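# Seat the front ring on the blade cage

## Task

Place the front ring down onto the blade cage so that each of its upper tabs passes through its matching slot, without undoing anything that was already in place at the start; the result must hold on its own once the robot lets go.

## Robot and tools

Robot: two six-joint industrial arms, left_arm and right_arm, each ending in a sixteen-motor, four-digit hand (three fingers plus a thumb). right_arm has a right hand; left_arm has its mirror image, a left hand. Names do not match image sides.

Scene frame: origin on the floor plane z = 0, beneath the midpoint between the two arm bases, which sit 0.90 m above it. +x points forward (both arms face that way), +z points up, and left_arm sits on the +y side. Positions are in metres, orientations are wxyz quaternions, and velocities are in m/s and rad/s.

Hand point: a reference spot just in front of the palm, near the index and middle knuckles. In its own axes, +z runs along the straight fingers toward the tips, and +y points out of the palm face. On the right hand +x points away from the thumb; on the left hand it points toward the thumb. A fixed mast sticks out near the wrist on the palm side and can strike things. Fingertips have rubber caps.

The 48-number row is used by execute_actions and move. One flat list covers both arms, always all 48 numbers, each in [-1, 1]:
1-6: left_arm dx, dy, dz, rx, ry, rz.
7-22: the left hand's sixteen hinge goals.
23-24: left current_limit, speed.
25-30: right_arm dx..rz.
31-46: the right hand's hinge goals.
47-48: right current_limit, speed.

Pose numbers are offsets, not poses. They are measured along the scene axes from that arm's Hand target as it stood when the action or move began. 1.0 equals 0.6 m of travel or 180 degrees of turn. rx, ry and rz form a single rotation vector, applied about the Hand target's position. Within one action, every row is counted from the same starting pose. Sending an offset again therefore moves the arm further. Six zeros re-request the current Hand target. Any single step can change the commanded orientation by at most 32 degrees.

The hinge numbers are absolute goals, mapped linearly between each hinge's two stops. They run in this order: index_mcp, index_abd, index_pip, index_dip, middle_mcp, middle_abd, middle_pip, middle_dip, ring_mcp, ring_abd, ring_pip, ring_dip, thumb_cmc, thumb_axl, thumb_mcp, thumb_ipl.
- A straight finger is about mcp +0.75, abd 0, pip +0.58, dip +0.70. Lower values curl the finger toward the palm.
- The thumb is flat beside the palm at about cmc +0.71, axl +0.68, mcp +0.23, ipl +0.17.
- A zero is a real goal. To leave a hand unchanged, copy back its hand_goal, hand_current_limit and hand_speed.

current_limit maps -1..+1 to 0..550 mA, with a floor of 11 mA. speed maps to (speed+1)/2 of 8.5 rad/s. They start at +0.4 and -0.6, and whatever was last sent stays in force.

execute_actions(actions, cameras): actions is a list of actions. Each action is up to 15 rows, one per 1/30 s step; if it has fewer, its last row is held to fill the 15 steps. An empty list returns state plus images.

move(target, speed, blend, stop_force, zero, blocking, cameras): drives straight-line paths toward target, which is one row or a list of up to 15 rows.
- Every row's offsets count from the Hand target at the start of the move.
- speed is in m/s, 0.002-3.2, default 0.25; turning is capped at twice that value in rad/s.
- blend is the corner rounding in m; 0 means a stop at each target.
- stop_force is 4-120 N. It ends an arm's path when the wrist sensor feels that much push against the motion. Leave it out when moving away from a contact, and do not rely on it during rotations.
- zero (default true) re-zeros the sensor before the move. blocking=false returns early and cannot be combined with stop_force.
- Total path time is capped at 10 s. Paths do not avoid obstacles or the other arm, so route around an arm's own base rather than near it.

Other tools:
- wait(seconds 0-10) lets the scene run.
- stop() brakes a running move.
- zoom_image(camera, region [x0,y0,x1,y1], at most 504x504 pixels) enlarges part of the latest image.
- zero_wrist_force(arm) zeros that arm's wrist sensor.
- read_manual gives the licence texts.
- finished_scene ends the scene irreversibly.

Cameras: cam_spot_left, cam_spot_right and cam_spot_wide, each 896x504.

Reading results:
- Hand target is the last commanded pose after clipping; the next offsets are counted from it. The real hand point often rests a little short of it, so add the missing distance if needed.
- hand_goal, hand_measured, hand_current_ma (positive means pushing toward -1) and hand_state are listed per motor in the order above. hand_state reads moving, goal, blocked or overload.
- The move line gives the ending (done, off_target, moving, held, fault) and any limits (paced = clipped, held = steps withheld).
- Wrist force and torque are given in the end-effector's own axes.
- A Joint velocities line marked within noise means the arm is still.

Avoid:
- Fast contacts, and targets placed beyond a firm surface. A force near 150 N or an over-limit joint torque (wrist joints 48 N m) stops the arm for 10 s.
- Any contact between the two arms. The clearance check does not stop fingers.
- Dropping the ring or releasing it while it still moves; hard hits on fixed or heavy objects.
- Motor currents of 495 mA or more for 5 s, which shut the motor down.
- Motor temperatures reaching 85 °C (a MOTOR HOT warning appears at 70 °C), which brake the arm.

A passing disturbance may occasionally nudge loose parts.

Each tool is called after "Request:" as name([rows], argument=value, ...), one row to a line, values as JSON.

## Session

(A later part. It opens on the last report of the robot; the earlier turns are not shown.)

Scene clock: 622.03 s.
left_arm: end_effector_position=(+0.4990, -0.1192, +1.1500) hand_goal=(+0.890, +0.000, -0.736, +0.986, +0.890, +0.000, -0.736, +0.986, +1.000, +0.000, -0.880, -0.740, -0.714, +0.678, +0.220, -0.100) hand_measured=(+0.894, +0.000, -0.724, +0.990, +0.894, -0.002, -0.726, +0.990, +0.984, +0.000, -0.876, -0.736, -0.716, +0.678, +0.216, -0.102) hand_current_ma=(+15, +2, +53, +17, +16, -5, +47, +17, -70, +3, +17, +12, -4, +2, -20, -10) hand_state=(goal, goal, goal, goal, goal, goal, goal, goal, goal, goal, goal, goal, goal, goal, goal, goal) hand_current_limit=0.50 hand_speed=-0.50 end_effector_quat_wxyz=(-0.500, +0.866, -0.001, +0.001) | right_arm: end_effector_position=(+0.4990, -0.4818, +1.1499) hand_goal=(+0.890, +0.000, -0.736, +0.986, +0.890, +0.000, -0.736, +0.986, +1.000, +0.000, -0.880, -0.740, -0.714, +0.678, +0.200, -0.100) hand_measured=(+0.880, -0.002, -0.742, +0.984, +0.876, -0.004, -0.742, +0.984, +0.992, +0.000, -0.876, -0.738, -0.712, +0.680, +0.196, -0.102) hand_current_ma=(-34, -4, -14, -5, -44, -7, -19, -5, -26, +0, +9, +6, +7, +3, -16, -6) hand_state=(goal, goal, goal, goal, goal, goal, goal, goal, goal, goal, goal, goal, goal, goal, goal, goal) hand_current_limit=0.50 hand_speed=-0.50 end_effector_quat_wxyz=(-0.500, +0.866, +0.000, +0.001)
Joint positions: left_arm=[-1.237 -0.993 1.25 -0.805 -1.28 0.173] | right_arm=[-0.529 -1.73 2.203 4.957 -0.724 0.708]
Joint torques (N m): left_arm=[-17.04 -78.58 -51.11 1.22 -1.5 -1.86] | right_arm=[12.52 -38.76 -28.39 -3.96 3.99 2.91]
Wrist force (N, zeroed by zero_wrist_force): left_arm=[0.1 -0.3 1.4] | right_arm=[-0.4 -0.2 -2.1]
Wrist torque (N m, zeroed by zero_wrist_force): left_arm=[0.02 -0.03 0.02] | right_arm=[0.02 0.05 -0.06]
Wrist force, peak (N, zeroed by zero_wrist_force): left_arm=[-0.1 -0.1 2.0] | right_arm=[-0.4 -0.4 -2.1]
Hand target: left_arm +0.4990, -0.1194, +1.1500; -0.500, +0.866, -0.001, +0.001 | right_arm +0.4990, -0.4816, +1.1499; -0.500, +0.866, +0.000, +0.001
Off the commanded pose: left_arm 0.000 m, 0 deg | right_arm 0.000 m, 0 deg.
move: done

Request:
move([
  [-0.006986,-0.000122,0,0,0,0.011111,0.89,0,-0.737,0.986,0.89,0,-0.737,0.986,1.0,0,-0.88,-0.74,-0.714,0.678,0.22,-0.1,0.5,-0.5,0.014084,0.000246,0,0,0,0.011111,0.89,0,-0.737,0.986,0.89,0,-0.737,0.986,1.0,0,-0.88,-0.74,-0.714,0.678,0.20,-0.1,0.5,-0.5],
  [0.010476,-0.000274,0,0,0,-0.016667,0.89,0,-0.737,0.986,0.89,0,-0.737,0.986,1.0,0,-0.88,-0.74,-0.714,0.678,0.22,-0.1,0.5,-0.5,-0.021118,0.000553,0,0,0,-0.016667,0.89,0,-0.737,0.986,0.89,0,-0.737,0.986,1.0,0,-0.88,-0.74,-0.714,0.678,0.20,-0.1,0.5,-0.5],
  [0,0,0,0,0,0,0.89,0,-0.737,0.986,0.89,0,-0.737,0.986,1.0,0,-0.88,-0.74,-0.714,0.678,0.22,-0.1,0.5,-0.5,0,0,0,0,0,0,0.89,0,-0.737,0.986,0.89,0,-0.737,0.986,1.0,0,-0.88,-0.74,-0.714,0.678,0.20,-0.1,0.5,-0.5],
], speed=0.02, cameras=["all"])

Request:
zoom_image(camera="cam_spot_right", region=[390, 215, 480, 305])

Request:
zoom_image(camera="cam_spot_right", region=[436, 222, 454, 240])

Scene clock: 627.87 s.
left_arm: end_effector_position=(+0.4991, -0.1194, +1.1500) hand_goal=(+0.890, +0.000, -0.736, +0.986, +0.890, +0.000, -0.736, +0.986, +1.000, +0.000, -0.880, -0.740, -0.714, +0.678, +0.220, -0.100) hand_measured=(+0.890, +0.000, -0.726, +0.990, +0.890, -0.002, -0.726, +0.990, +0.984, +0.000, -0.876, -0.736, -0.716, +0.678, +0.216, -0.102) hand_current_ma=(+0, +2, +47, +18, +2, -5, +41, +18, -70, +3, +17, +12, -4, +2, -20, -10) hand_state=(goal, goal, goal, goal, goal, goal, goal, goal, goal, goal, goal, goal, goal, goal, goal, goal) hand_current_limit=0.50 hand_speed=-0.50 end_effector_quat_wxyz=(-0.500, +0.866, -0.001, +0.001) | right_arm: end_effector_position=(+0.4989, -0.4816, +1.1499) hand_goal=(+0.890, +0.000, -0.736, +0.986, +0.890, +0.000, -0.736, +0.986, +1.000, +0.000, -0.880, -0.740, -0.714, +0.678, +0.200, -0.100) hand_measured=(+0.876, +0.000, -0.742, +0.984, +0.872, +0.000, -0.742, +0.984, +0.992, +0.000, -0.876, -0.738, -0.712, +0.680, +0.196, -0.102) hand_current_ma=(-46, +0, -13, -5, -57, -1, -18, -6, -26, +0, +9, +6, +7, +3, -16, -6) hand_state=(goal, goal, goal, goal, goal, goal, goal, goal, goal, goal, goal, goal, goal, goal, goal, goal) hand_current_limit=0.50 hand_speed=-0.50 end_effector_quat_wxyz=(-0.500, +0.866, -0.001, +0.001)
Joint positions: left_arm=[-1.237 -0.993 1.25 -0.805 -1.28 0.173] | right_arm=[-0.529 -1.731 2.203 4.956 -0.724 0.709]
Joint torques (N m): left_arm=[14.53 -75.94 -50.46 1.76 -1.46 -1.72] | right_arm=[15.23 -16.18 -49.29 0.02 -0.76 -2.74]
Wrist force (N, zeroed by zero_wrist_force): left_arm=[0.5 -0.5 0.6] | right_arm=[-0.9 0.4 -1.0]
Wrist torque (N m, zeroed by zero_wrist_force): left_arm=[0.02 0.04 0.02] | right_arm=[-0.02 -0.01 0.29]
Wrist force, peak (N, zeroed by zero_wrist_force): left_arm=[-0.6 -0.1 2.1] | right_arm=[-1.3 0.3 -2.2]
Hand target: left_arm +0.4990, -0.1194, +1.1500; -0.500, +0.866, -0.001, +0.001 | right_arm +0.4990, -0.4816, +1.1499; -0.500, +0.866, +0.000, +0.001
Off the commanded pose: left_arm 0.000 m, 0 deg | right_arm 0.000 m, 0 deg.
move: done

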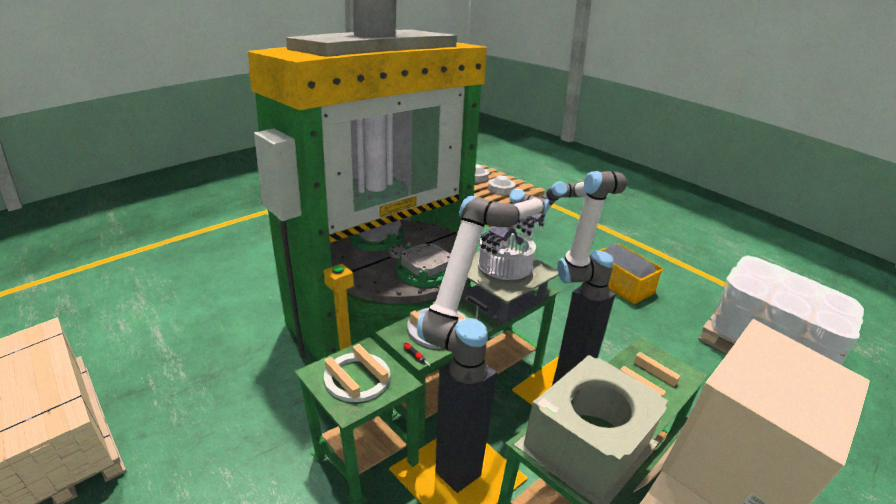

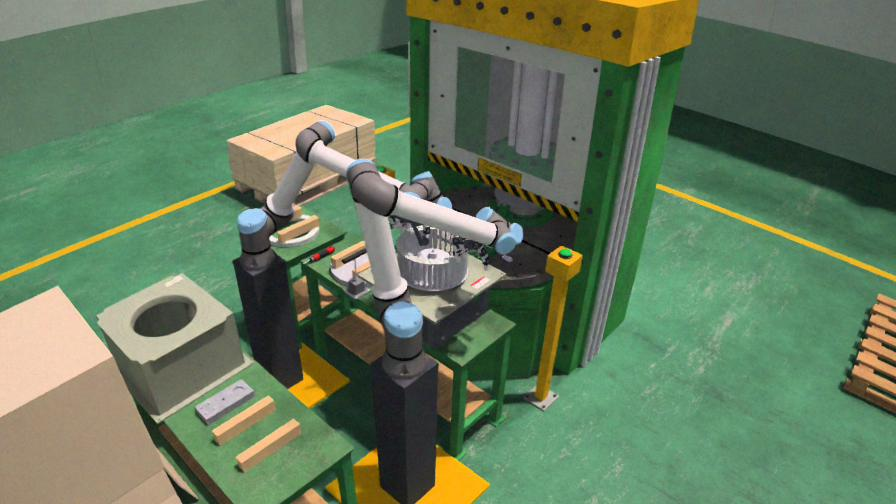

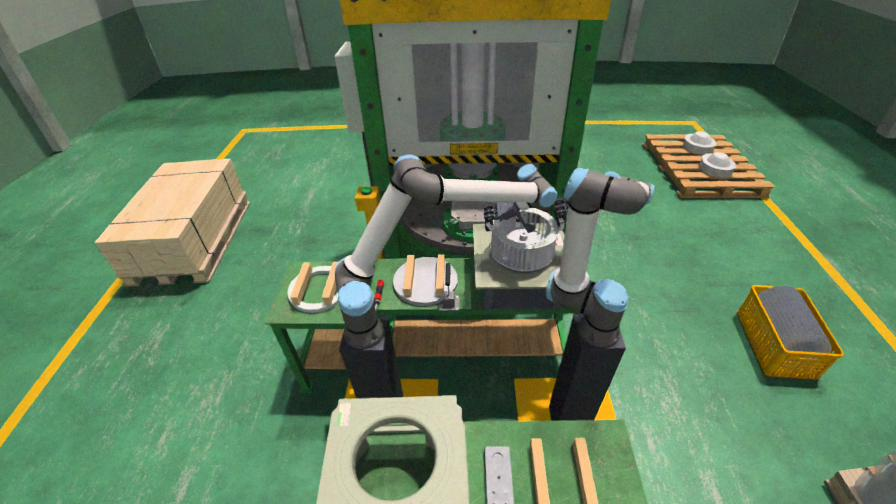

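Scaled by 5.600.

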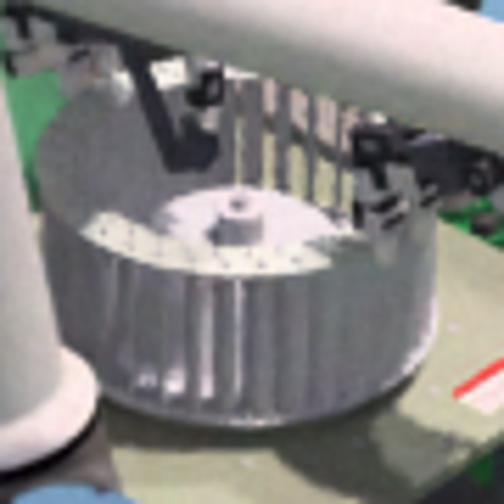

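Scaled by 28.000.

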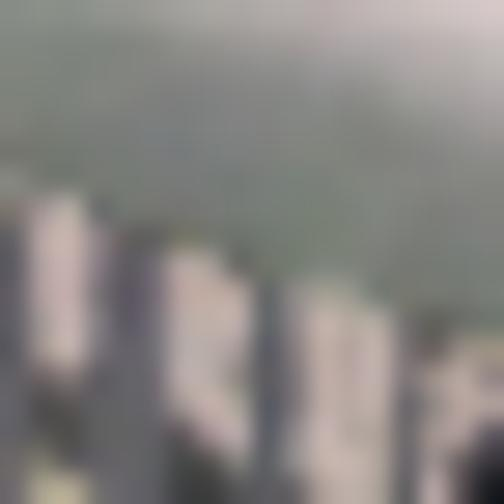

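Request:
zoom_image(camera="cam_spot_right", region=[400, 248, 450, 276])

Request:
zoom_image(camera="cam_spot_wide", region=[490, 230, 550, 270])

Scaled by 10.080.

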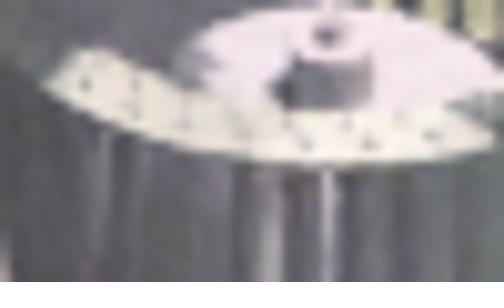

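Scaled by 8.400.

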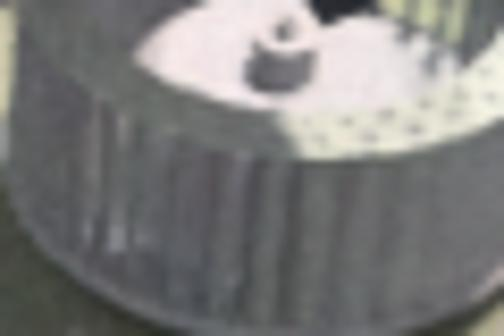

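Request:
move([
  [-0.006986,-0.000122,-0.001,0,0,0.011111,0.89,0,-0.737,0.986,0.89,0,-0.737,0.986,1.0,0,-0.88,-0.74,-0.714,0.678,0.22,-0.1,0.5,-0.5,0.014084,0.000246,-0.001,0,0,0.011111,0.89,0,-0.737,0.986,0.89,0,-0.737,0.986,1.0,0,-0.88,-0.74,-0.714,0.678,0.20,-0.1,0.5,-0.5],
], speed=0.02, cameras=["cam_spot_right"])

Request:
zoom_image(camera="cam_spot_right", region=[436, 222, 454, 240])

Scene clock: 630.03 s.
left_arm: end_effector_position=(+0.4949, -0.1195, +1.1494) hand_goal=(+0.890, +0.000, -0.736, +0.986, +0.890, +0.000, -0.736, +0.986, +1.000, +0.000, -0.880, -0.740, -0.714, +0.678, +0.220, -0.100) hand_measured=(+0.890, +0.000, -0.726, +0.990, +0.892, -0.002, -0.726, +0.990, +0.984, +0.000, -0.876, -0.736, -0.716, +0.678, +0.216, -0.102) hand_current_ma=(+1, +2, +47, +18, +5, -5, +41, +18, -70, +3, +17, +12, -4, +2, -20, -10) hand_state=(goal, goal, goal, goal, goal, goal, goal, goal, goal, goal, goal, goal, goal, goal, goal, goal) hand_current_limit=0.50 hand_speed=-0.50 end_effector_quat_wxyz=(-0.500, +0.866, +0.014, -0.008) | right_arm: end_effector_position=(+0.5073, -0.4815, +1.1493) hand_goal=(+0.890, +0.000, -0.736, +0.986, +0.890, +0.000, -0.736, +0.986, +1.000, +0.000, -0.880, -0.740, -0.714, +0.678, +0.200, -0.100) hand_measured=(+0.876, +0.000, -0.742, +0.984, +0.872, +0.000, -0.742, +0.984, +0.992, +0.000, -0.876, -0.738, -0.712, +0.680, +0.196, -0.102) hand_current_ma=(-46, +0, -13, -5, -57, -1, -18, -6, -26, +0, +9, +6, +7, +3, -16, -6) hand_state=(goal, goal, goal, goal, goal, goal, goal, goal, goal, goal, goal, goal, goal, goal, goal, goal) hand_current_limit=0.50 hand_speed=-0.50 end_effector_quat_wxyz=(-0.500, +0.866, +0.014, -0.008) end_effector_velocity=(+0.001, +0.000, -0.001) end_effector_angular_velocity=(+0.001, +0.002, +0.005)
Joint positions: left_arm=[-1.236 -0.99 1.244 -0.798 -1.308 0.155] | right_arm=[-0.513 -1.703 2.179 4.969 -0.736 0.688]
Joint velocities: left_arm=[within noise] | right_arm=[0.002 0.005 -0.004 0.002 -0.002 -0.003]
Joint torques (N m): left_arm=[14.59 -77.43 -50.01 1.4 -2.19 -1.66] | right_arm=[13.93 -14.54 -49.58 -0.67 -0.45 -2.91]
Wrist force (N, zeroed by zero_wrist_force): left_arm=[0.4 -0.4 0.2] | right_arm=[-0.8 0.5 -0.8]
Wrist torque (N m, zeroed by zero_wrist_force): left_arm=[0.11 0.05 -0.01] | right_arm=[-0.01 -0.01 0.31]
Wrist force, peak (N, zeroed by zero_wrist_force): left_arm=[1.0 -0.9 0.6] | right_arm=[-1.3 0.3 -1.4]
Hand target: left_arm +0.4948, -0.1195, +1.1494; -0.500, +0.866, +0.014, -0.008 | right_arm +0.5075, -0.4815, +1.1493; -0.500, +0.866, +0.015, -0.008
Off the commanded pose: left_arm 0.000 m, 0 deg | right_arm 0.000 m, 0 deg.
move: done
Images, in order (width x height): cam_spot_right 896x504.

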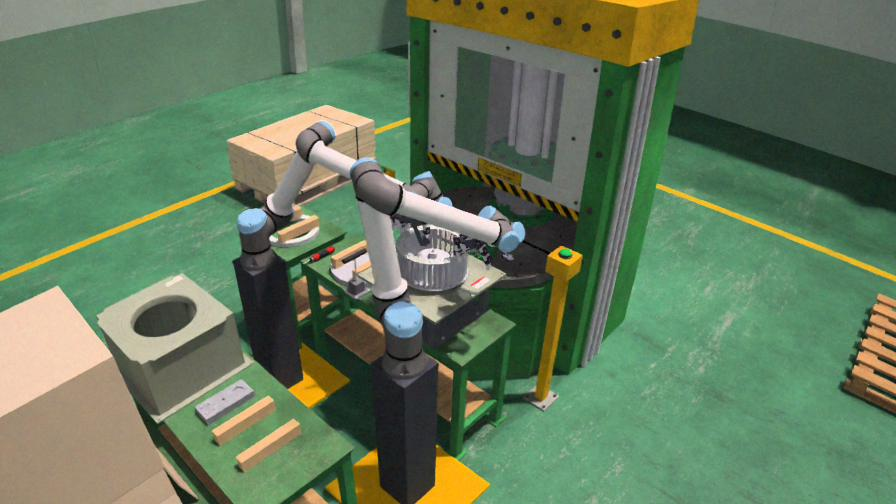

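Scaled by 28.000.

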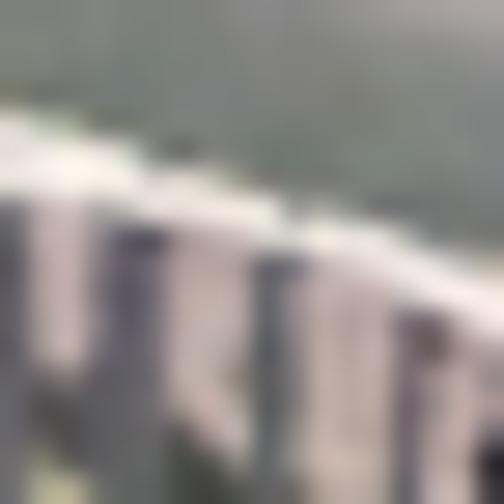

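Request:
move([
  [0.001667,0,0,0,0,0,0.89,0,-0.737,0.986,0.89,0,-0.737,0.986,1.0,0,-0.88,-0.74,-0.714,0.678,0.22,-0.1,0.5,-0.5,0.001667,0,0,0,0,0,0.89,0,-0.737,0.986,0.89,0,-0.737,0.986,1.0,0,-0.88,-0.74,-0.714,0.678,0.20,-0.1,0.5,-0.5],
  [0.015639,0,0,0,0,-0.022222,0.89,0,-0.737,0.986,0.89,0,-0.737,0.986,1.0,0,-0.88,-0.74,-0.714,0.678,0.22,-0.1,0.5,-0.5,-0.026501,0,0,0,0,-0.022222,0.89,0,-0.737,0.986,0.89,0,-0.737,0.986,1.0,0,-0.88,-0.74,-0.714,0.678,0.20,-0.1,0.5,-0.5],
  [0.013972,0.001667,0,0,0,-0.022222,0.89,0,-0.737,0.986,0.89,0,-0.737,0.986,1.0,0,-0.88,-0.74,-0.714,0.678,0.22,-0.1,0.5,-0.5,-0.028168,0.001667,0,0,0,-0.022222,0.89,0,-0.737,0.986,0.89,0,-0.737,0.986,1.0,0,-0.88,-0.74,-0.714,0.678,0.20,-0.1,0.5,-0.5],
  [0,0.001667,0,0,0,0,0.89,0,-0.737,0.986,0.89,0,-0.737,0.986,1.0,0,-0.88,-0.74,-0.714,0.678,0.22,-0.1,0.5,-0.5,0,0.001667,0,0,0,0,0.89,0,-0.737,0.986,0.89,0,-0.737,0.986,1.0,0,-0.88,-0.74,-0.714,0.678,0.20,-0.1,0.5,-0.5],
  [-0.001667,0,0,0,0,0,0.89,0,-0.737,0.986,0.89,0,-0.737,0.986,1.0,0,-0.88,-0.74,-0.714,0.678,0.22,-0.1,0.5,-0.5,-0.001667,0,0,0,0,0,0.89,0,-0.737,0.986,0.89,0,-0.737,0.986,1.0,0,-0.88,-0.74,-0.714,0.678,0.20,-0.1,0.5,-0.5],
  [0.012305,0,0,0,0,-0.022222,0.89,0,-0.737,0.986,0.89,0,-0.737,0.986,1.0,0,-0.88,-0.74,-0.714,0.678,0.22,-0.1,0.5,-0.5,-0.029835,0,0,0,0,-0.022222,0.89,0,-0.737,0.986,0.89,0,-0.737,0.986,1.0,0,-0.88,-0.74,-0.714,0.678,0.20,-0.1,0.5,-0.5],
  [0.013972,-0.001667,0,0,0,-0.022222,0.89,0,-0.737,0.986,0.89,0,-0.737,0.986,1.0,0,-0.88,-0.74,-0.714,0.678,0.22,-0.1,0.5,-0.5,-0.028168,-0.001667,0,0,0,-0.022222,0.89,0,-0.737,0.986,0.89,0,-0.737,0.986,1.0,0,-0.88,-0.74,-0.714,0.678,0.20,-0.1,0.5,-0.5],
  [0,-0.001667,0,0,0,0,0.89,0,-0.737,0.986,0.89,0,-0.737,0.986,1.0,0,-0.88,-0.74,-0.714,0.678,0.22,-0.1,0.5,-0.5,0,-0.001667,0,0,0,0,0.89,0,-0.737,0.986,0.89,0,-0.737,0.986,1.0,0,-0.88,-0.74,-0.714,0.678,0.20,-0.1,0.5,-0.5],
], speed=0.03, cameras=["cam_spot_right"])

Request:
zoom_image(camera="cam_spot_right", region=[436, 222, 454, 240])

Scene clock: 639.27 s.
left_arm: end_effector_position=(+0.4949, -0.1205, +1.1494) hand_goal=(+0.890, +0.000, -0.736, +0.986, +0.890, +0.000, -0.736, +0.986, +1.000, +0.000, -0.880, -0.740, -0.714, +0.678, +0.220, -0.100) hand_measured=(+0.894, +0.000, -0.726, +0.990, +0.896, -0.002, -0.726, +0.990, +0.984, +0.000, -0.876, -0.736, -0.716, +0.678, +0.216, -0.102) hand_current_ma=(+21, +2, +45, +18, +29, -5, +42, +18, -70, +3, +17, +12, -4, +2, -20, -10) hand_state=(goal, goal, goal, goal, goal, goal, goal, goal, goal, goal, goal, goal, goal, goal, goal, goal) hand_current_limit=0.50 hand_speed=-0.50 end_effector_quat_wxyz=(-0.500, +0.866, +0.014, -0.008) | right_arm: end_effector_position=(+0.5074, -0.4825, +1.1493) hand_goal=(+0.890, +0.000, -0.736, +0.986, +0.890, +0.000, -0.736, +0.986, +1.000, +0.000, -0.880, -0.740, -0.714, +0.678, +0.200, -0.100) hand_measured=(+0.874, +0.002, -0.738, +0.984, +0.872, -0.002, -0.738, +0.984, +0.992, +0.000, -0.876, -0.738, -0.712, +0.680, +0.196, -0.102) hand_current_ma=(-49, +2, -5, -6, -58, -2, -5, -6, -26, +0, +9, +6, +7, +3, -16, -6) hand_state=(goal, goal, goal, goal, goal, goal, goal, goal, goal, goal, goal, goal, goal, goal, goal, goal) hand_current_limit=0.50 hand_speed=-0.50 end_effector_quat_wxyz=(-0.500, +0.866, +0.014, -0.008)
Joint positions: left_arm=[-1.236 -0.988 1.242 -0.797 -1.309 0.155] | right_arm=[-0.515 -1.703 2.178 4.971 -0.738 0.686]
Joint torques (N m): left_arm=[15.39 -78.02 -48.94 1.86 -2.12 -2.7] | right_arm=[11.98 -16.85 -49.21 -0.04 -0.9 -2.76]
Wrist force (N, zeroed by zero_wrist_force): left_arm=[0.9 -0.7 0.4] | right_arm=[-0.7 0.1 0.1]
Wrist torque (N m, zeroed by zero_wrist_force): left_arm=[0.07 0.02 0.03] | right_arm=[-0.03 0.08 0.29]
Wrist force, peak (N, zeroed by zero_wrist_force): left_arm=[-1.3 -0.6 0.9] | right_arm=[-0.8 0.1 -2.4]
Hand target: left_arm +0.4948, -0.1205, +1.1494; -0.500, +0.866, +0.014, -0.008 | right_arm +0.5075, -0.4825, +1.1493; -0.500, +0.866, +0.015, -0.008
Off the commanded pose: left_arm 0.000 m, 0 deg | right_arm 0.000 m, 0 deg.
move: done
Images, in order (width x height): cam_spot_right 896x504.

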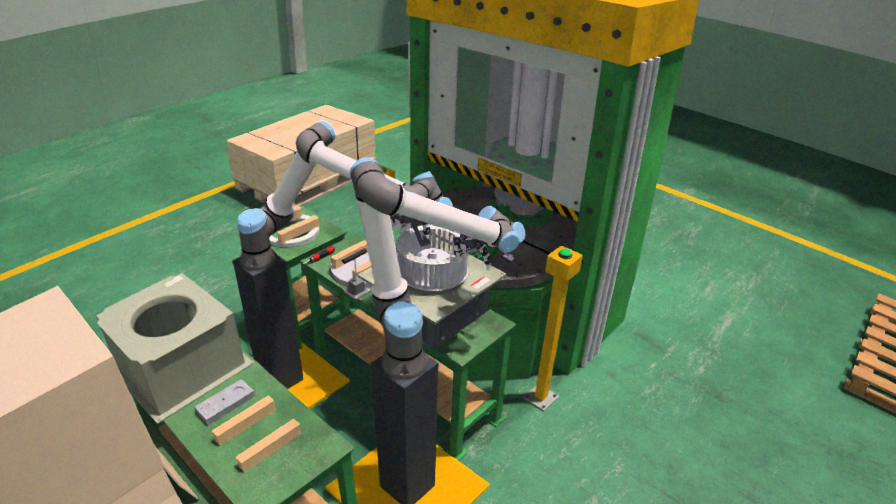

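Scaled by 28.000.

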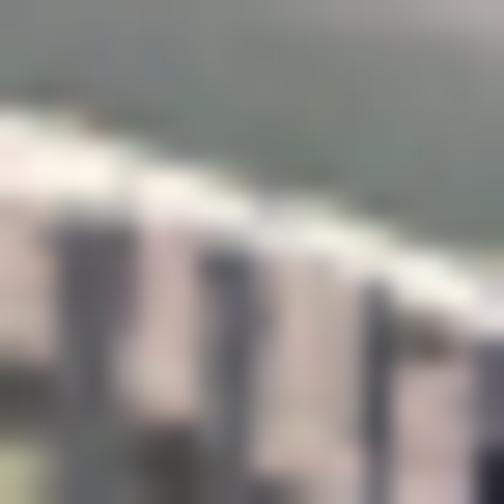

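Request:
move(target=[0.013972,0.001667,0,0,0,-0.022222,0.89,0,-0.737,0.986,0.89,0,-0.737,0.986,1.0,0,-0.88,-0.74,-0.714,0.678,0.22,-0.1,0.5,-0.5,-0.028168,0.001667,0,0,0,-0.022222,0.89,0,-0.737,0.986,0.89,0,-0.737,0.986,1.0,0,-0.88,-0.74,-0.714,0.678,0.20,-0.1,0.5,-0.5], speed=0.03, cameras=["cam_spot_right"])

Request:
zoom_image(camera="cam_spot_right", region=[436, 222, 454, 240])

Scene clock: 642.47 s.
left_arm: end_effector_position=(+0.5031, -0.1195, +1.1494) hand_goal=(+0.890, +0.000, -0.736, +0.986, +0.890, +0.000, -0.736, +0.986, +1.000, +0.000, -0.880, -0.740, -0.714, +0.678, +0.220, -0.100) hand_measured=(+0.890, +0.000, -0.726, +0.990, +0.892, -0.002, -0.726, +0.990, +0.984, +0.000, -0.876, -0.736, -0.716, +0.678, +0.216, -0.102) hand_current_ma=(+3, +2, +45, +18, +10, -5, +42, +18, -70, +3, +17, +12, -4, +2, -20, -10) hand_state=(goal, goal, goal, goal, goal, goal, goal, goal, goal, goal, goal, goal, goal, goal, goal, goal) hand_current_limit=0.50 hand_speed=-0.50 end_effector_quat_wxyz=(-0.500, +0.866, -0.016, +0.010) | right_arm: end_effector_position=(+0.4907, -0.4815, +1.1493) hand_goal=(+0.890, +0.000, -0.736, +0.986, +0.890, +0.000, -0.736, +0.986, +1.000, +0.000, -0.880, -0.740, -0.714, +0.678, +0.200, -0.100) hand_measured=(+0.874, +0.000, -0.742, +0.984, +0.872, -0.002, -0.742, +0.984, +0.992, +0.000, -0.876, -0.738, -0.712, +0.680, +0.196, -0.102) hand_current_ma=(-49, +1, -13, -6, -58, -2, -16, -6, -26, +0, +9, +6, +7, +3, -16, -6) hand_state=(goal, goal, goal, goal, goal, goal, goal, goal, goal, goal, goal, goal, goal, goal, goal, goal) hand_current_limit=0.50 hand_speed=-0.50 end_effector_quat_wxyz=(-0.500, +0.866, -0.015, +0.010)
Joint positions: left_arm=[-1.239 -0.996 1.256 -0.814 -1.252 0.191] | right_arm=[-0.544 -1.758 2.229 4.942 -0.712 0.73]
Joint torques (N m): left_arm=[-15.12 -103.17 -33.61 -3.38 2.23 2.83] | right_arm=[-14.96 -34.28 -29.24 -3.95 3.73 2.9]
Wrist force (N, zeroed by zero_wrist_force): left_arm=[-0.7 -0.3 0.0] | right_arm=[0.1 0.6 -1.1]
Wrist torque (N m, zeroed by zero_wrist_force): left_arm=[0.06 0.02 -0.16] | right_arm=[-0.04 0.11 -0.05]
Wrist force, peak (N, zeroed by zero_wrist_force): left_arm=[1.0 -0.8 0.7] | right_arm=[0.7 0.7 -1.8]
Hand target: left_arm +0.5032, -0.1195, +1.1494; -0.500, +0.866, -0.016, +0.010 | right_arm +0.4906, -0.4815, +1.1493; -0.500, +0.866, -0.016, +0.010
Off the commanded pose: left_arm 0.000 m, 0 deg | right_arm 0.000 m, 0 deg.
move: done
Images, in order (width x height): cam_spot_right 896x504.

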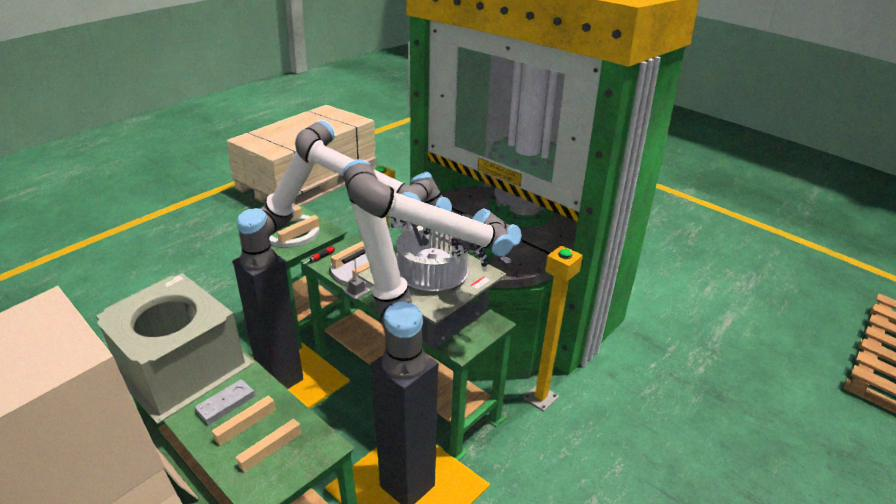

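Scaled by 28.000.

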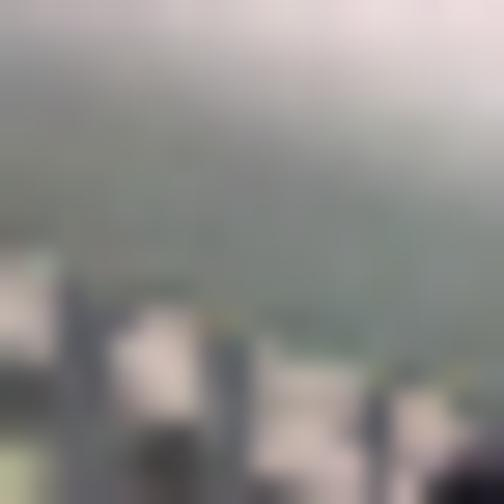

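Request:
move(target=[-0.013972,0,0,0,0,0.022222,0.89,0,-0.737,0.986,0.89,0,-0.737,0.986,1.0,0,-0.88,-0.74,-0.714,0.678,0.22,-0.1,0.5,-0.5,0.028168,0,0,0,0,0.022222,0.89,0,-0.737,0.986,0.89,0,-0.737,0.986,1.0,0,-0.88,-0.74,-0.714,0.678,0.20,-0.1,0.5,-0.5], speed=0.03, cameras=["cam_spot_right"])

Request:
zoom_image(camera="cam_spot_right", region=[436, 222, 454, 240])

Request:
move(target=[-0.010476,-0.000274,0,0,0,0.016667,0.89,0,-0.737,0.986,0.89,0,-0.737,0.986,1.0,0,-0.88,-0.74,-0.714,0.678,0.22,-0.1,0.5,-0.5,0.021118,0.000553,0,0,0,0.016667,0.89,0,-0.737,0.986,0.89,0,-0.737,0.986,1.0,0,-0.88,-0.74,-0.714,0.678,0.20,-0.1,0.5,-0.5], speed=0.03, cameras=["cam_spot_right"])

Request:
zoom_image(camera="cam_spot_right", region=[436, 222, 454, 240])

Scene clock: 644.77 s.
left_arm: end_effector_position=(+0.4949, -0.1195, +1.1494) hand_goal=(+0.890, +0.000, -0.736, +0.986, +0.890, +0.000, -0.736, +0.986, +1.000, +0.000, -0.880, -0.740, -0.714, +0.678, +0.220, -0.100) hand_measured=(+0.890, +0.000, -0.726, +0.990, +0.892, -0.002, -0.726, +0.990, +0.984, +0.000, -0.876, -0.736, -0.716, +0.678, +0.216, -0.102) hand_current_ma=(+3, +2, +45, +18, +10, -5, +42, +18, -70, +3, +17, +12, -4, +2, -20, -10) hand_state=(goal, goal, goal, goal, goal, goal, goal, goal, goal, goal, goal, goal, goal, goal, goal, goal) hand_current_limit=0.50 hand_speed=-0.50 end_effector_quat_wxyz=(-0.500, +0.866, +0.014, -0.008) | right_arm: end_effector_position=(+0.5074, -0.4815, +1.1493) hand_goal=(+0.890, +0.000, -0.736, +0.986, +0.890, +0.000, -0.736, +0.986, +1.000, +0.000, -0.880, -0.740, -0.714, +0.678, +0.200, -0.100) hand_measured=(+0.874, +0.000, -0.742, +0.984, +0.872, +0.000, -0.742, +0.984, +0.992, +0.000, -0.876, -0.738, -0.712, +0.680, +0.196, -0.102) hand_current_ma=(-49, +1, -13, -6, -59, -1, -16, -6, -26, +0, +9, +6, +7, +3, -16, -6) hand_state=(goal, goal, goal, goal, goal, goal, goal, goal, goal, goal, goal, goal, goal, goal, goal, goal) hand_current_limit=0.50 hand_speed=-0.50 end_effector_quat_wxyz=(-0.500, +0.866, +0.014, -0.008)
Joint positions: left_arm=[-1.236 -0.99 1.244 -0.798 -1.308 0.155] | right_arm=[-0.513 -1.703 2.179 4.969 -0.736 0.688]
Joint torques (N m): left_arm=[12.57 -78.4 -48.96 2.05 -1.6 -2.19] | right_arm=[13.04 -16.39 -48.95 0.03 -0.63 -2.85]
Wrist force (N, zeroed by zero_wrist_force): left_arm=[0.4 -0.4 0.7] | right_arm=[-1.1 0.2 -1.1]
Wrist torque (N m, zeroed by zero_wrist_force): left_arm=[0.03 0.07 -0.01] | right_arm=[-0.02 0.04 0.27]
Wrist force, peak (N, zeroed by zero_wrist_force): left_arm=[0.7 -1.0 0.8] | right_arm=[-1.0 0.9 -1.6]
Hand target: left_arm +0.4948, -0.1195, +1.1494; -0.500, +0.866, +0.014, -0.008 | right_arm +0.5075, -0.4815, +1.1493; -0.500, +0.866, +0.015, -0.008
Off the commanded pose: left_arm 0.000 m, 0 deg | right_arm 0.000 m, 0 deg.
move: done
Images, in order (width x height): cam_spot_right 896x504.

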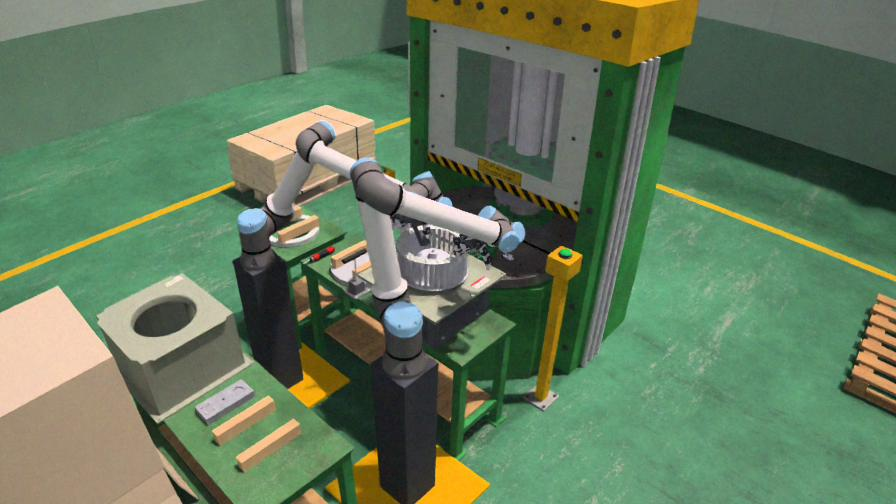

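Scaled by 28.000.

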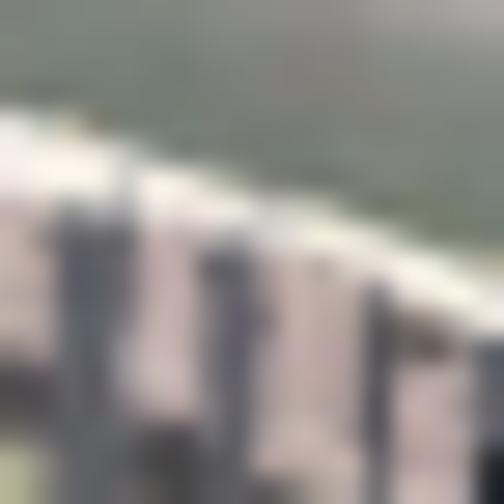

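Scene clock: 646.07 s.
left_arm: end_effector_position=(+0.4886, -0.1196, +1.1494) hand_goal=(+0.890, +0.000, -0.736, +0.986, +0.890, +0.000, -0.736, +0.986, +1.000, +0.000, -0.880, -0.740, -0.714, +0.678, +0.220, -0.100) hand_measured=(+0.890, +0.000, -0.726, +0.990, +0.892, -0.002, -0.726, +0.990, +0.984, +0.000, -0.876, -0.736, -0.716, +0.678, +0.216, -0.102) hand_current_ma=(+0, +2, +45, +18, +6, -5, +42, +18, -70, +3, +17, +12, -4, +2, -20, -10) hand_state=(goal, goal, goal, goal, goal, goal, goal, goal, goal, goal, goal, goal, goal, goal, goal, goal) hand_current_limit=0.50 hand_speed=-0.50 end_effector_quat_wxyz=(-0.500, +0.865, +0.036, -0.021) | right_arm: end_effector_position=(+0.5200, -0.4811, +1.1493) hand_goal=(+0.890, +0.000, -0.736, +0.986, +0.890, +0.000, -0.736, +0.986, +1.000, +0.000, -0.880, -0.740, -0.714, +0.678, +0.200, -0.100) hand_measured=(+0.874, +0.000, -0.738, +0.984, +0.872, +0.000, -0.740, +0.984, +0.992, +0.000, -0.876, -0.738, -0.712, +0.680, +0.196, -0.102) hand_current_ma=(-49, +1, -6, -6, -59, -1, -9, -6, -26, +0, +9, +6, +7, +3, -16, -6) hand_state=(goal, goal, goal, goal, goal, goal, goal, goal, goal, goal, goal, goal, goal, goal, goal, goal) hand_current_limit=0.50 hand_speed=-0.50 end_effector_quat_wxyz=(-0.500, +0.865, +0.037, -0.021)
Joint positions: left_arm=[-1.233 -0.985 1.236 -0.788 -1.351 0.128] | right_arm=[-0.49 -1.663 2.14 4.991 -0.756 0.656]
Joint torques (N m): left_arm=[15.04 -75.82 -49.47 2.28 -1.3 -1.59] | right_arm=[11.99 -21.14 -49.6 0.22 -0.75 -2.25]
Wrist force (N, zeroed by zero_wrist_force): left_arm=[0.6 -0.5 0.0] | right_arm=[-0.4 0.1 0.2]
Wrist torque (N m, zeroed by zero_wrist_force): left_arm=[-0.01 0.01 0.01] | right_arm=[-0.04 0.04 0.31]
Wrist force, peak (N, zeroed by zero_wrist_force): left_arm=[1.0 -0.8 0.3] | right_arm=[-1.2 0.7 -1.1]
Hand target: left_arm +0.4885, -0.1196, +1.1494; -0.500, +0.865, +0.037, -0.021 | right_arm +0.5201, -0.4811, +1.1493; -0.500, +0.865, +0.037, -0.021
Off the commanded pose: left_arm 0.000 m, 0 deg | right_arm 0.000 m, 0 deg.
move: done
Images, in order (width x height): cam_spot_right 896x504.

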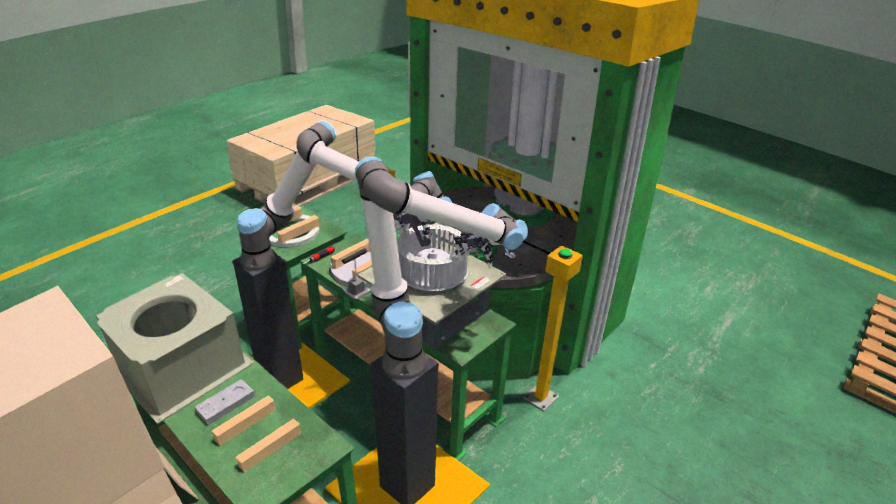

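Scaled by 28.000.

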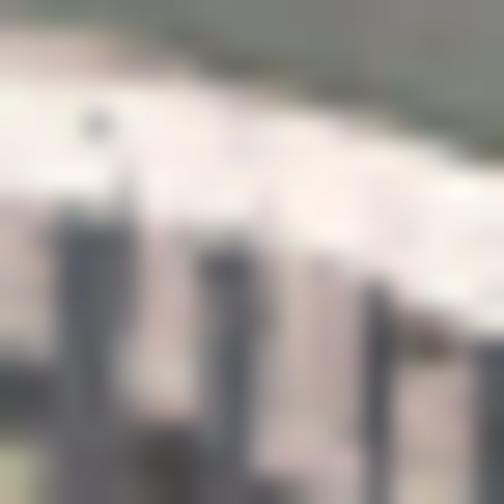

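Request:
zoom_image(camera="cam_spot_right", region=[428, 218, 456, 238])

Request:
zoom_image(camera="cam_spot_right", region=[432, 222, 444, 234])

Request:
zoom_image(camera="cam_spot_right", region=[442, 224, 454, 236])

Scaled by 18.000.

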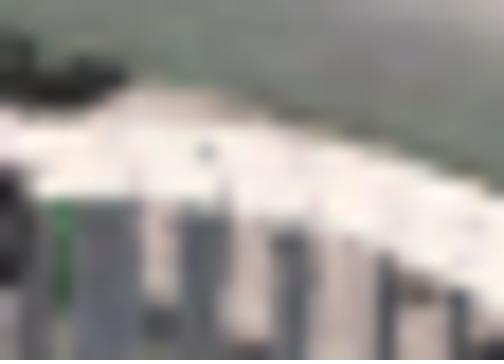

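Scaled by 42.000.

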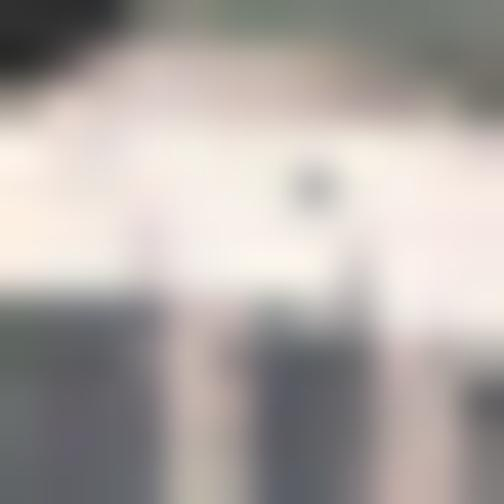

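Scaled by 42.000.

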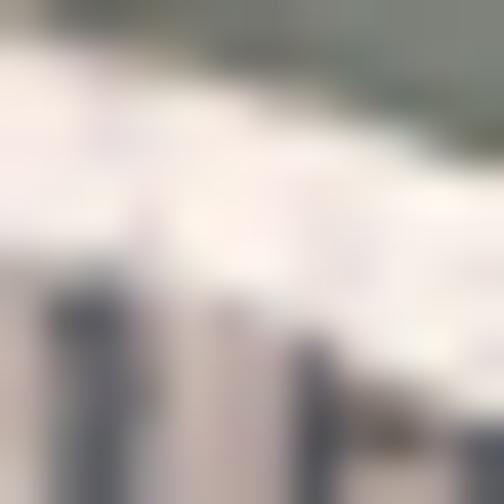

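Request:
move([
  [-0.006986,-0.00073,0,0,0,0.011111,0.89,0,-0.737,0.986,0.89,0,-0.737,0.986,1.0,0,-0.88,-0.74,-0.714,0.678,0.22,-0.1,0.5,-0.5,0.01407,0.00148,0,0,0,0.011111,0.89,0,-0.737,0.986,0.89,0,-0.737,0.986,1.0,0,-0.88,-0.74,-0.714,0.678,0.20,-0.1,0.5,-0.5],
], speed=0.01, cameras=["cam_spot_right"])

Request:
zoom_image(camera="cam_spot_right", region=[432, 222, 444, 234])

Request:
zoom_image(camera="cam_spot_right", region=[442, 224, 454, 236])

Scene clock: 649.50 s.
left_arm: end_effector_position=(+0.4844, -0.1201, +1.1494) hand_goal=(+0.890, +0.000, -0.736, +0.986, +0.890, +0.000, -0.736, +0.986, +1.000, +0.000, -0.880, -0.740, -0.714, +0.678, +0.220, -0.100) hand_measured=(+0.890, +0.000, -0.726, +0.990, +0.892, -0.002, -0.726, +0.990, +0.984, +0.000, -0.876, -0.736, -0.716, +0.678, +0.216, -0.102) hand_current_ma=(+0, +2, +45, +18, +5, -5, +42, +18, -70, +3, +17, +12, -4, +2, -20, -10) hand_state=(goal, goal, goal, goal, goal, goal, goal, goal, goal, goal, goal, goal, goal, goal, goal, goal) hand_current_limit=0.50 hand_speed=-0.50 end_effector_quat_wxyz=(-0.499, +0.864, +0.051, -0.029) | right_arm: end_effector_position=(+0.5285, -0.4802, +1.1493) hand_goal=(+0.890, +0.000, -0.736, +0.986, +0.890, +0.000, -0.736, +0.986, +1.000, +0.000, -0.880, -0.740, -0.714, +0.678, +0.200, -0.100) hand_measured=(+0.874, +0.000, -0.738, +0.984, +0.872, +0.000, -0.740, +0.984, +0.992, +0.000, -0.876, -0.738, -0.712, +0.680, +0.196, -0.102) hand_current_ma=(-49, +1, -6, -6, -59, -1, -9, -6, -26, +0, +9, +6, +7, +3, -16, -6) hand_state=(goal, goal, goal, goal, goal, goal, goal, goal, goal, goal, goal, goal, goal, goal, goal, goal) hand_current_limit=0.50 hand_speed=-0.50 end_effector_quat_wxyz=(-0.499, +0.864, +0.052, -0.029)
Joint positions: left_arm=[-1.232 -0.982 1.231 -0.783 -1.38 0.111] | right_arm=[-0.474 -1.638 2.115 5.006 -0.77 0.636]
Joint torques (N m): left_arm=[13.85 -78.52 -49.47 1.92 -1.84 -1.56] | right_arm=[11.87 -22.09 -49.17 0.03 -0.85 -2.7]
Wrist force (N, zeroed by zero_wrist_force): left_arm=[0.6 -0.5 -0.3] | right_arm=[-0.7 0.3 -0.3]
Wrist torque (N m, zeroed by zero_wrist_force): left_arm=[0.08 0.03 0.00] | right_arm=[0.00 0.03 0.30]
Wrist force, peak (N, zeroed by zero_wrist_force): left_arm=[0.8 -0.7 -0.4] | right_arm=[-0.6 0.6 -0.5]
Hand target: left_arm +0.4843, -0.1201, +1.1494; -0.499, +0.864, +0.052, -0.030 | right_arm +0.5286, -0.4802, +1.1493; -0.499, +0.864, +0.052, -0.030
Off the commanded pose: left_arm 0.000 m, 0 deg | right_arm 0.000 m, 0 deg.
move: done
Images, in order (width x height): cam_spot_right 896x504.

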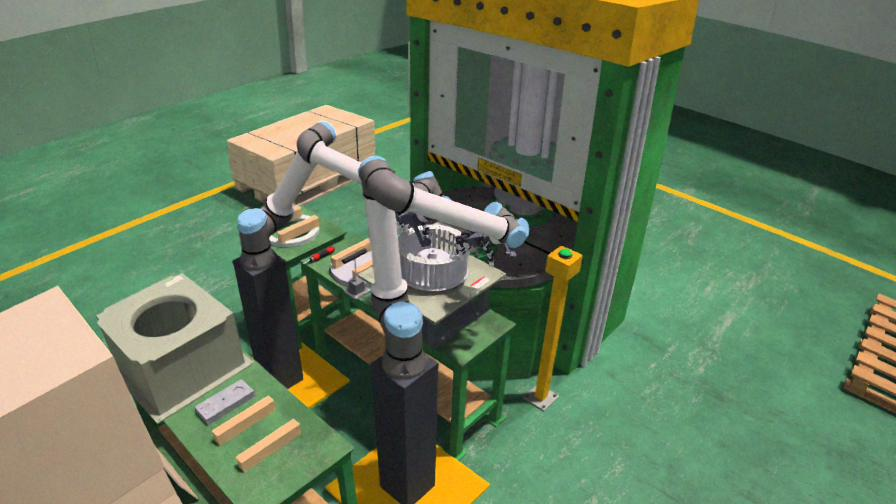

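Scaled by 42.000.

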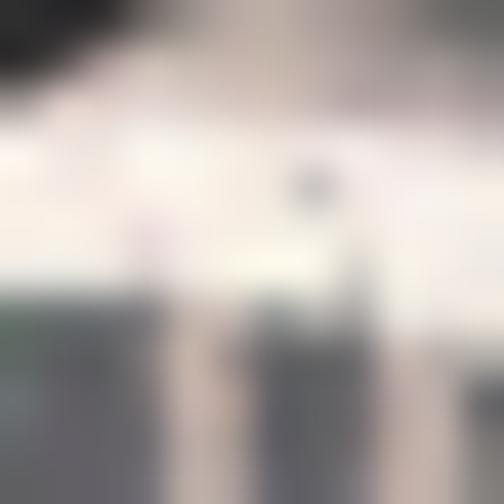

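Scaled by 42.000.

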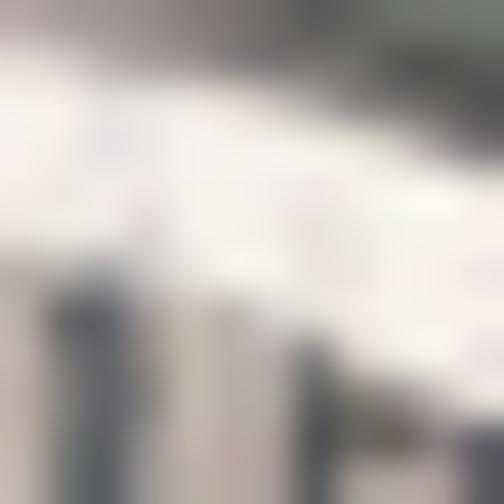

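Request:
move([
  [0,0.01,0,0,0,0,0.89,0,-0.737,0.986,0.89,0,-0.737,0.986,1.0,0,-0.88,-0.74,-0.714,0.678,0.22,-0.1,0.5,-0.5,0,-0.01,0,0,0,0,0.89,0,-0.737,0.986,0.89,0,-0.737,0.986,1.0,0,-0.88,-0.74,-0.714,0.678,0.20,-0.1,0.5,-0.5],
  [0.0245,0.01017,0.001,0,0,-0.038889,0.89,0,-0.737,0.986,0.89,0,-0.737,0.986,1.0,0,-0.88,-0.74,-0.714,0.678,0.22,-0.1,0.5,-0.5,-0.04933,-0.01133,0.0012,0,0,-0.038889,0.89,0,-0.737,0.986,0.89,0,-0.737,0.986,1.0,0,-0.88,-0.74,-0.714,0.678,0.20,-0.1,0.5,-0.5],
], speed=0.06)

Request:
zero_wrist_force(arm="left_arm")

Request:
zero_wrist_force(arm="right_arm")

Request:
wait(seconds=0.1, cameras=["cam_spot_right"])

Request:
zoom_image(camera="cam_spot_right", region=[432, 222, 444, 234])

Request:
zoom_image(camera="cam_spot_right", region=[395, 220, 475, 280])

Scene clock: 652.87 s.
left_arm: end_effector_position=(+0.4990, -0.1140, +1.1500) hand_goal=(+0.890, +0.000, -0.736, +0.986, +0.890, +0.000, -0.736, +0.986, +1.000, +0.000, -0.880, -0.740, -0.714, +0.678, +0.220, -0.100) hand_measured=(+0.886, +0.000, -0.732, +0.988, +0.886, -0.002, -0.732, +0.988, +0.984, +0.000, -0.876, -0.736, -0.716, +0.678, +0.216, -0.102) hand_current_ma=(-21, +2, +17, +12, -20, -5, +14, +11, -70, +3, +17, +12, -4, +2, -20, -10) hand_state=(goal, goal, goal, goal, goal, goal, goal, goal, goal, goal, goal, goal, goal, goal, goal, goal) hand_current_limit=0.50 hand_speed=-0.50 end_effector_quat_wxyz=(-0.500, +0.866, -0.001, +0.001) | right_arm: end_effector_position=(+0.4991, -0.4870, +1.1500) hand_goal=(+0.890, +0.000, -0.736, +0.986, +0.890, +0.000, -0.736, +0.986, +1.000, +0.000, -0.880, -0.740, -0.714, +0.678, +0.200, -0.100) hand_measured=(+0.874, +0.000, -0.738, +0.984, +0.872, +0.000, -0.738, +0.984, +0.992, +0.000, -0.876, -0.738, -0.712, +0.680, +0.196, -0.102) hand_current_ma=(-49, +1, -5, -6, -58, -1, -4, -5, -26, +0, +9, +6, +7, +3, -16, -6) hand_state=(goal, goal, goal, goal, goal, goal, goal, goal, goal, goal, goal, goal, goal, goal, goal, goal) hand_current_limit=0.50 hand_speed=-0.50 end_effector_quat_wxyz=(-0.500, +0.866, +0.000, +0.001)
Joint positions: left_arm=[-1.235 -1.001 1.262 -0.81 -1.279 0.173] | right_arm=[-0.538 -1.728 2.199 4.966 -0.73 0.698]
Joint torques (N m): left_arm=[-14.25 -100.82 -32.75 -3.18 1.86 2.56] | right_arm=[-14.45 -37.17 -29.16 -3.75 3.41 3.12]
Wrist force (N, zeroed by zero_wrist_force): left_arm=[-0.2 0.3 -0.5] | right_arm=[-0.5 -0.2 -0.2]
Wrist torque (N m, zeroed by zero_wrist_force): left_arm=[0.05 0.02 -0.14] | right_arm=[-0.04 0.07 -0.07]
Wrist force, peak (N, zeroed by zero_wrist_force): left_arm=[0.5 -1.1 0.4] | right_arm=[-1.0 0.4 -0.3]
Hand target: left_arm +0.4990, -0.1140, +1.1500; -0.500, +0.866, -0.001, +0.001 | right_arm +0.4990, -0.4870, +1.1501; -0.500, +0.866, +0.000, +0.001
Off the commanded pose: left_arm 0.000 m, 0 deg | right_arm 0.000 m, 0 deg.
move: done

Wrist force sensor zeroed.

Wrist force sensor zeroed.

Scene clock: 652.97 s.
left_arm: end_effector_position=(+0.4990, -0.1140, +1.1500) hand_goal=(+0.890, +0.000, -0.736, +0.986, +0.890, +0.000, -0.736, +0.986, +1.000, +0.000, -0.880, -0.740, -0.714, +0.678, +0.220, -0.100) hand_measured=(+0.886, +0.000, -0.732, +0.988, +0.886, -0.002, -0.732, +0.988, +0.984, +0.000, -0.876, -0.736, -0.716, +0.678, +0.216, -0.102) hand_current_ma=(-21, +2, +17, +12, -20, -5, +14, +11, -70, +3, +17, +12, -4, +2, -20, -10) hand_state=(goal, goal, goal, goal, goal, goal, goal, goal, goal, goal, goal, goal, goal, goal, goal, goal) hand_current_limit=0.50 hand_speed=-0.50 end_effector_quat_wxyz=(-0.500, +0.866, -0.001, +0.001) | right_arm: end_effector_position=(+0.4991, -0.4870, +1.1500) hand_goal=(+0.890, +0.000, -0.736, +0.986, +0.890, +0.000, -0.736, +0.986, +1.000, +0.000, -0.880, -0.740, -0.714, +0.678, +0.200, -0.100) hand_measured=(+0.874, +0.000, -0.738, +0.984, +0.872, +0.000, -0.738, +0.984, +0.992, +0.000, -0.876, -0.738, -0.712, +0.680, +0.196, -0.102) hand_current_ma=(-49, +1, -5, -6, -58, -1, -4, -5, -26, +0, +9, +6, +7, +3, -16, -6) hand_state=(goal, goal, goal, goal, goal, goal, goal, goal, goal, goal, goal, goal, goal, goal, goal, goal) hand_current_limit=0.50 hand_speed=-0.50 end_effector_quat_wxyz=(-0.500, +0.866, +0.000, +0.001)
Joint positions: left_arm=[-1.235 -1.001 1.262 -0.81 -1.279 0.174] | right_arm=[-0.538 -1.728 2.199 4.966 -0.73 0.698]
Joint torques (N m): left_arm=[-12.48 -104.07 -33.13 -2.48 2.46 3.07] | right_arm=[-16.3 -39.78 -29.34 -3.82 3.68 3.19]
Wrist force (N, zeroed by zero_wrist_force): left_arm=[0.2 -0.2 0.3] | right_arm=[0.1 -0.1 0.3]
Wrist torque (N m, zeroed by zero_wrist_force): left_arm=[-0.05 -0.02 0.02] | right_arm=[-0.05 -0.03 0.01]
Wrist force, peak (N, zeroed by zero_wrist_force): left_arm=[0.4 0.0 0.5] | right_arm=[0.4 0.0 0.3]
Hand target: left_arm +0.4990, -0.1140, +1.1500; -0.500, +0.866, -0.001, +0.001 | right_arm +0.4990, -0.4870, +1.1501; -0.500, +0.866, +0.000, +0.001
Off the commanded pose: left_arm 0.000 m, 0 deg | right_arm 0.000 m, 0 deg.
wait: 0.10 s; no rest
Images, in order (width x height): cam_spot_right 896x504.

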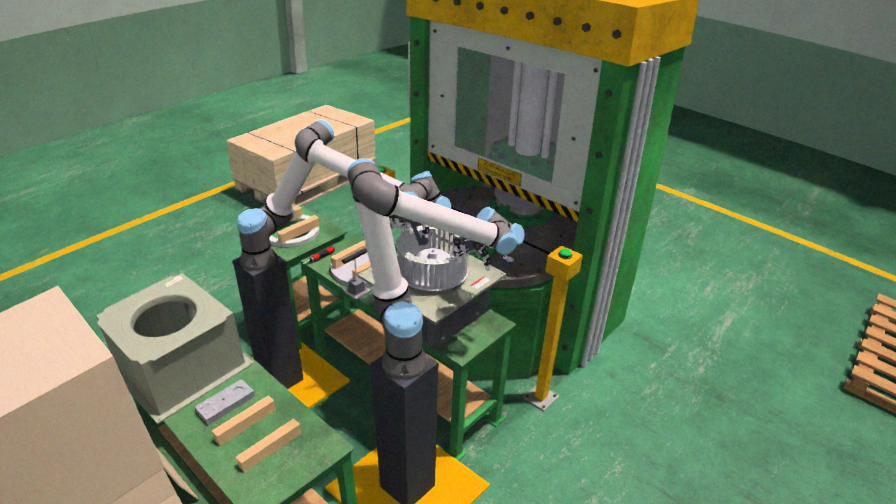

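Scaled by 42.000.

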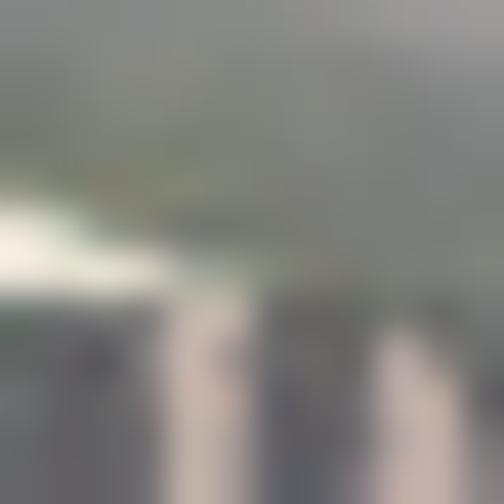

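Scaled by 6.300.

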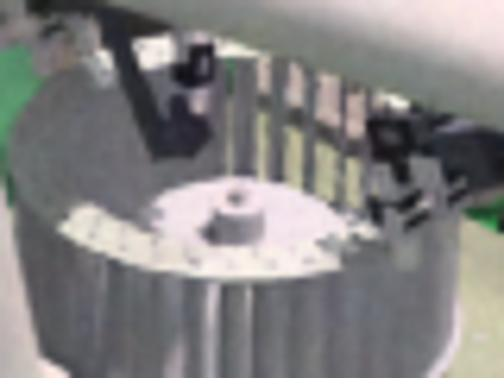

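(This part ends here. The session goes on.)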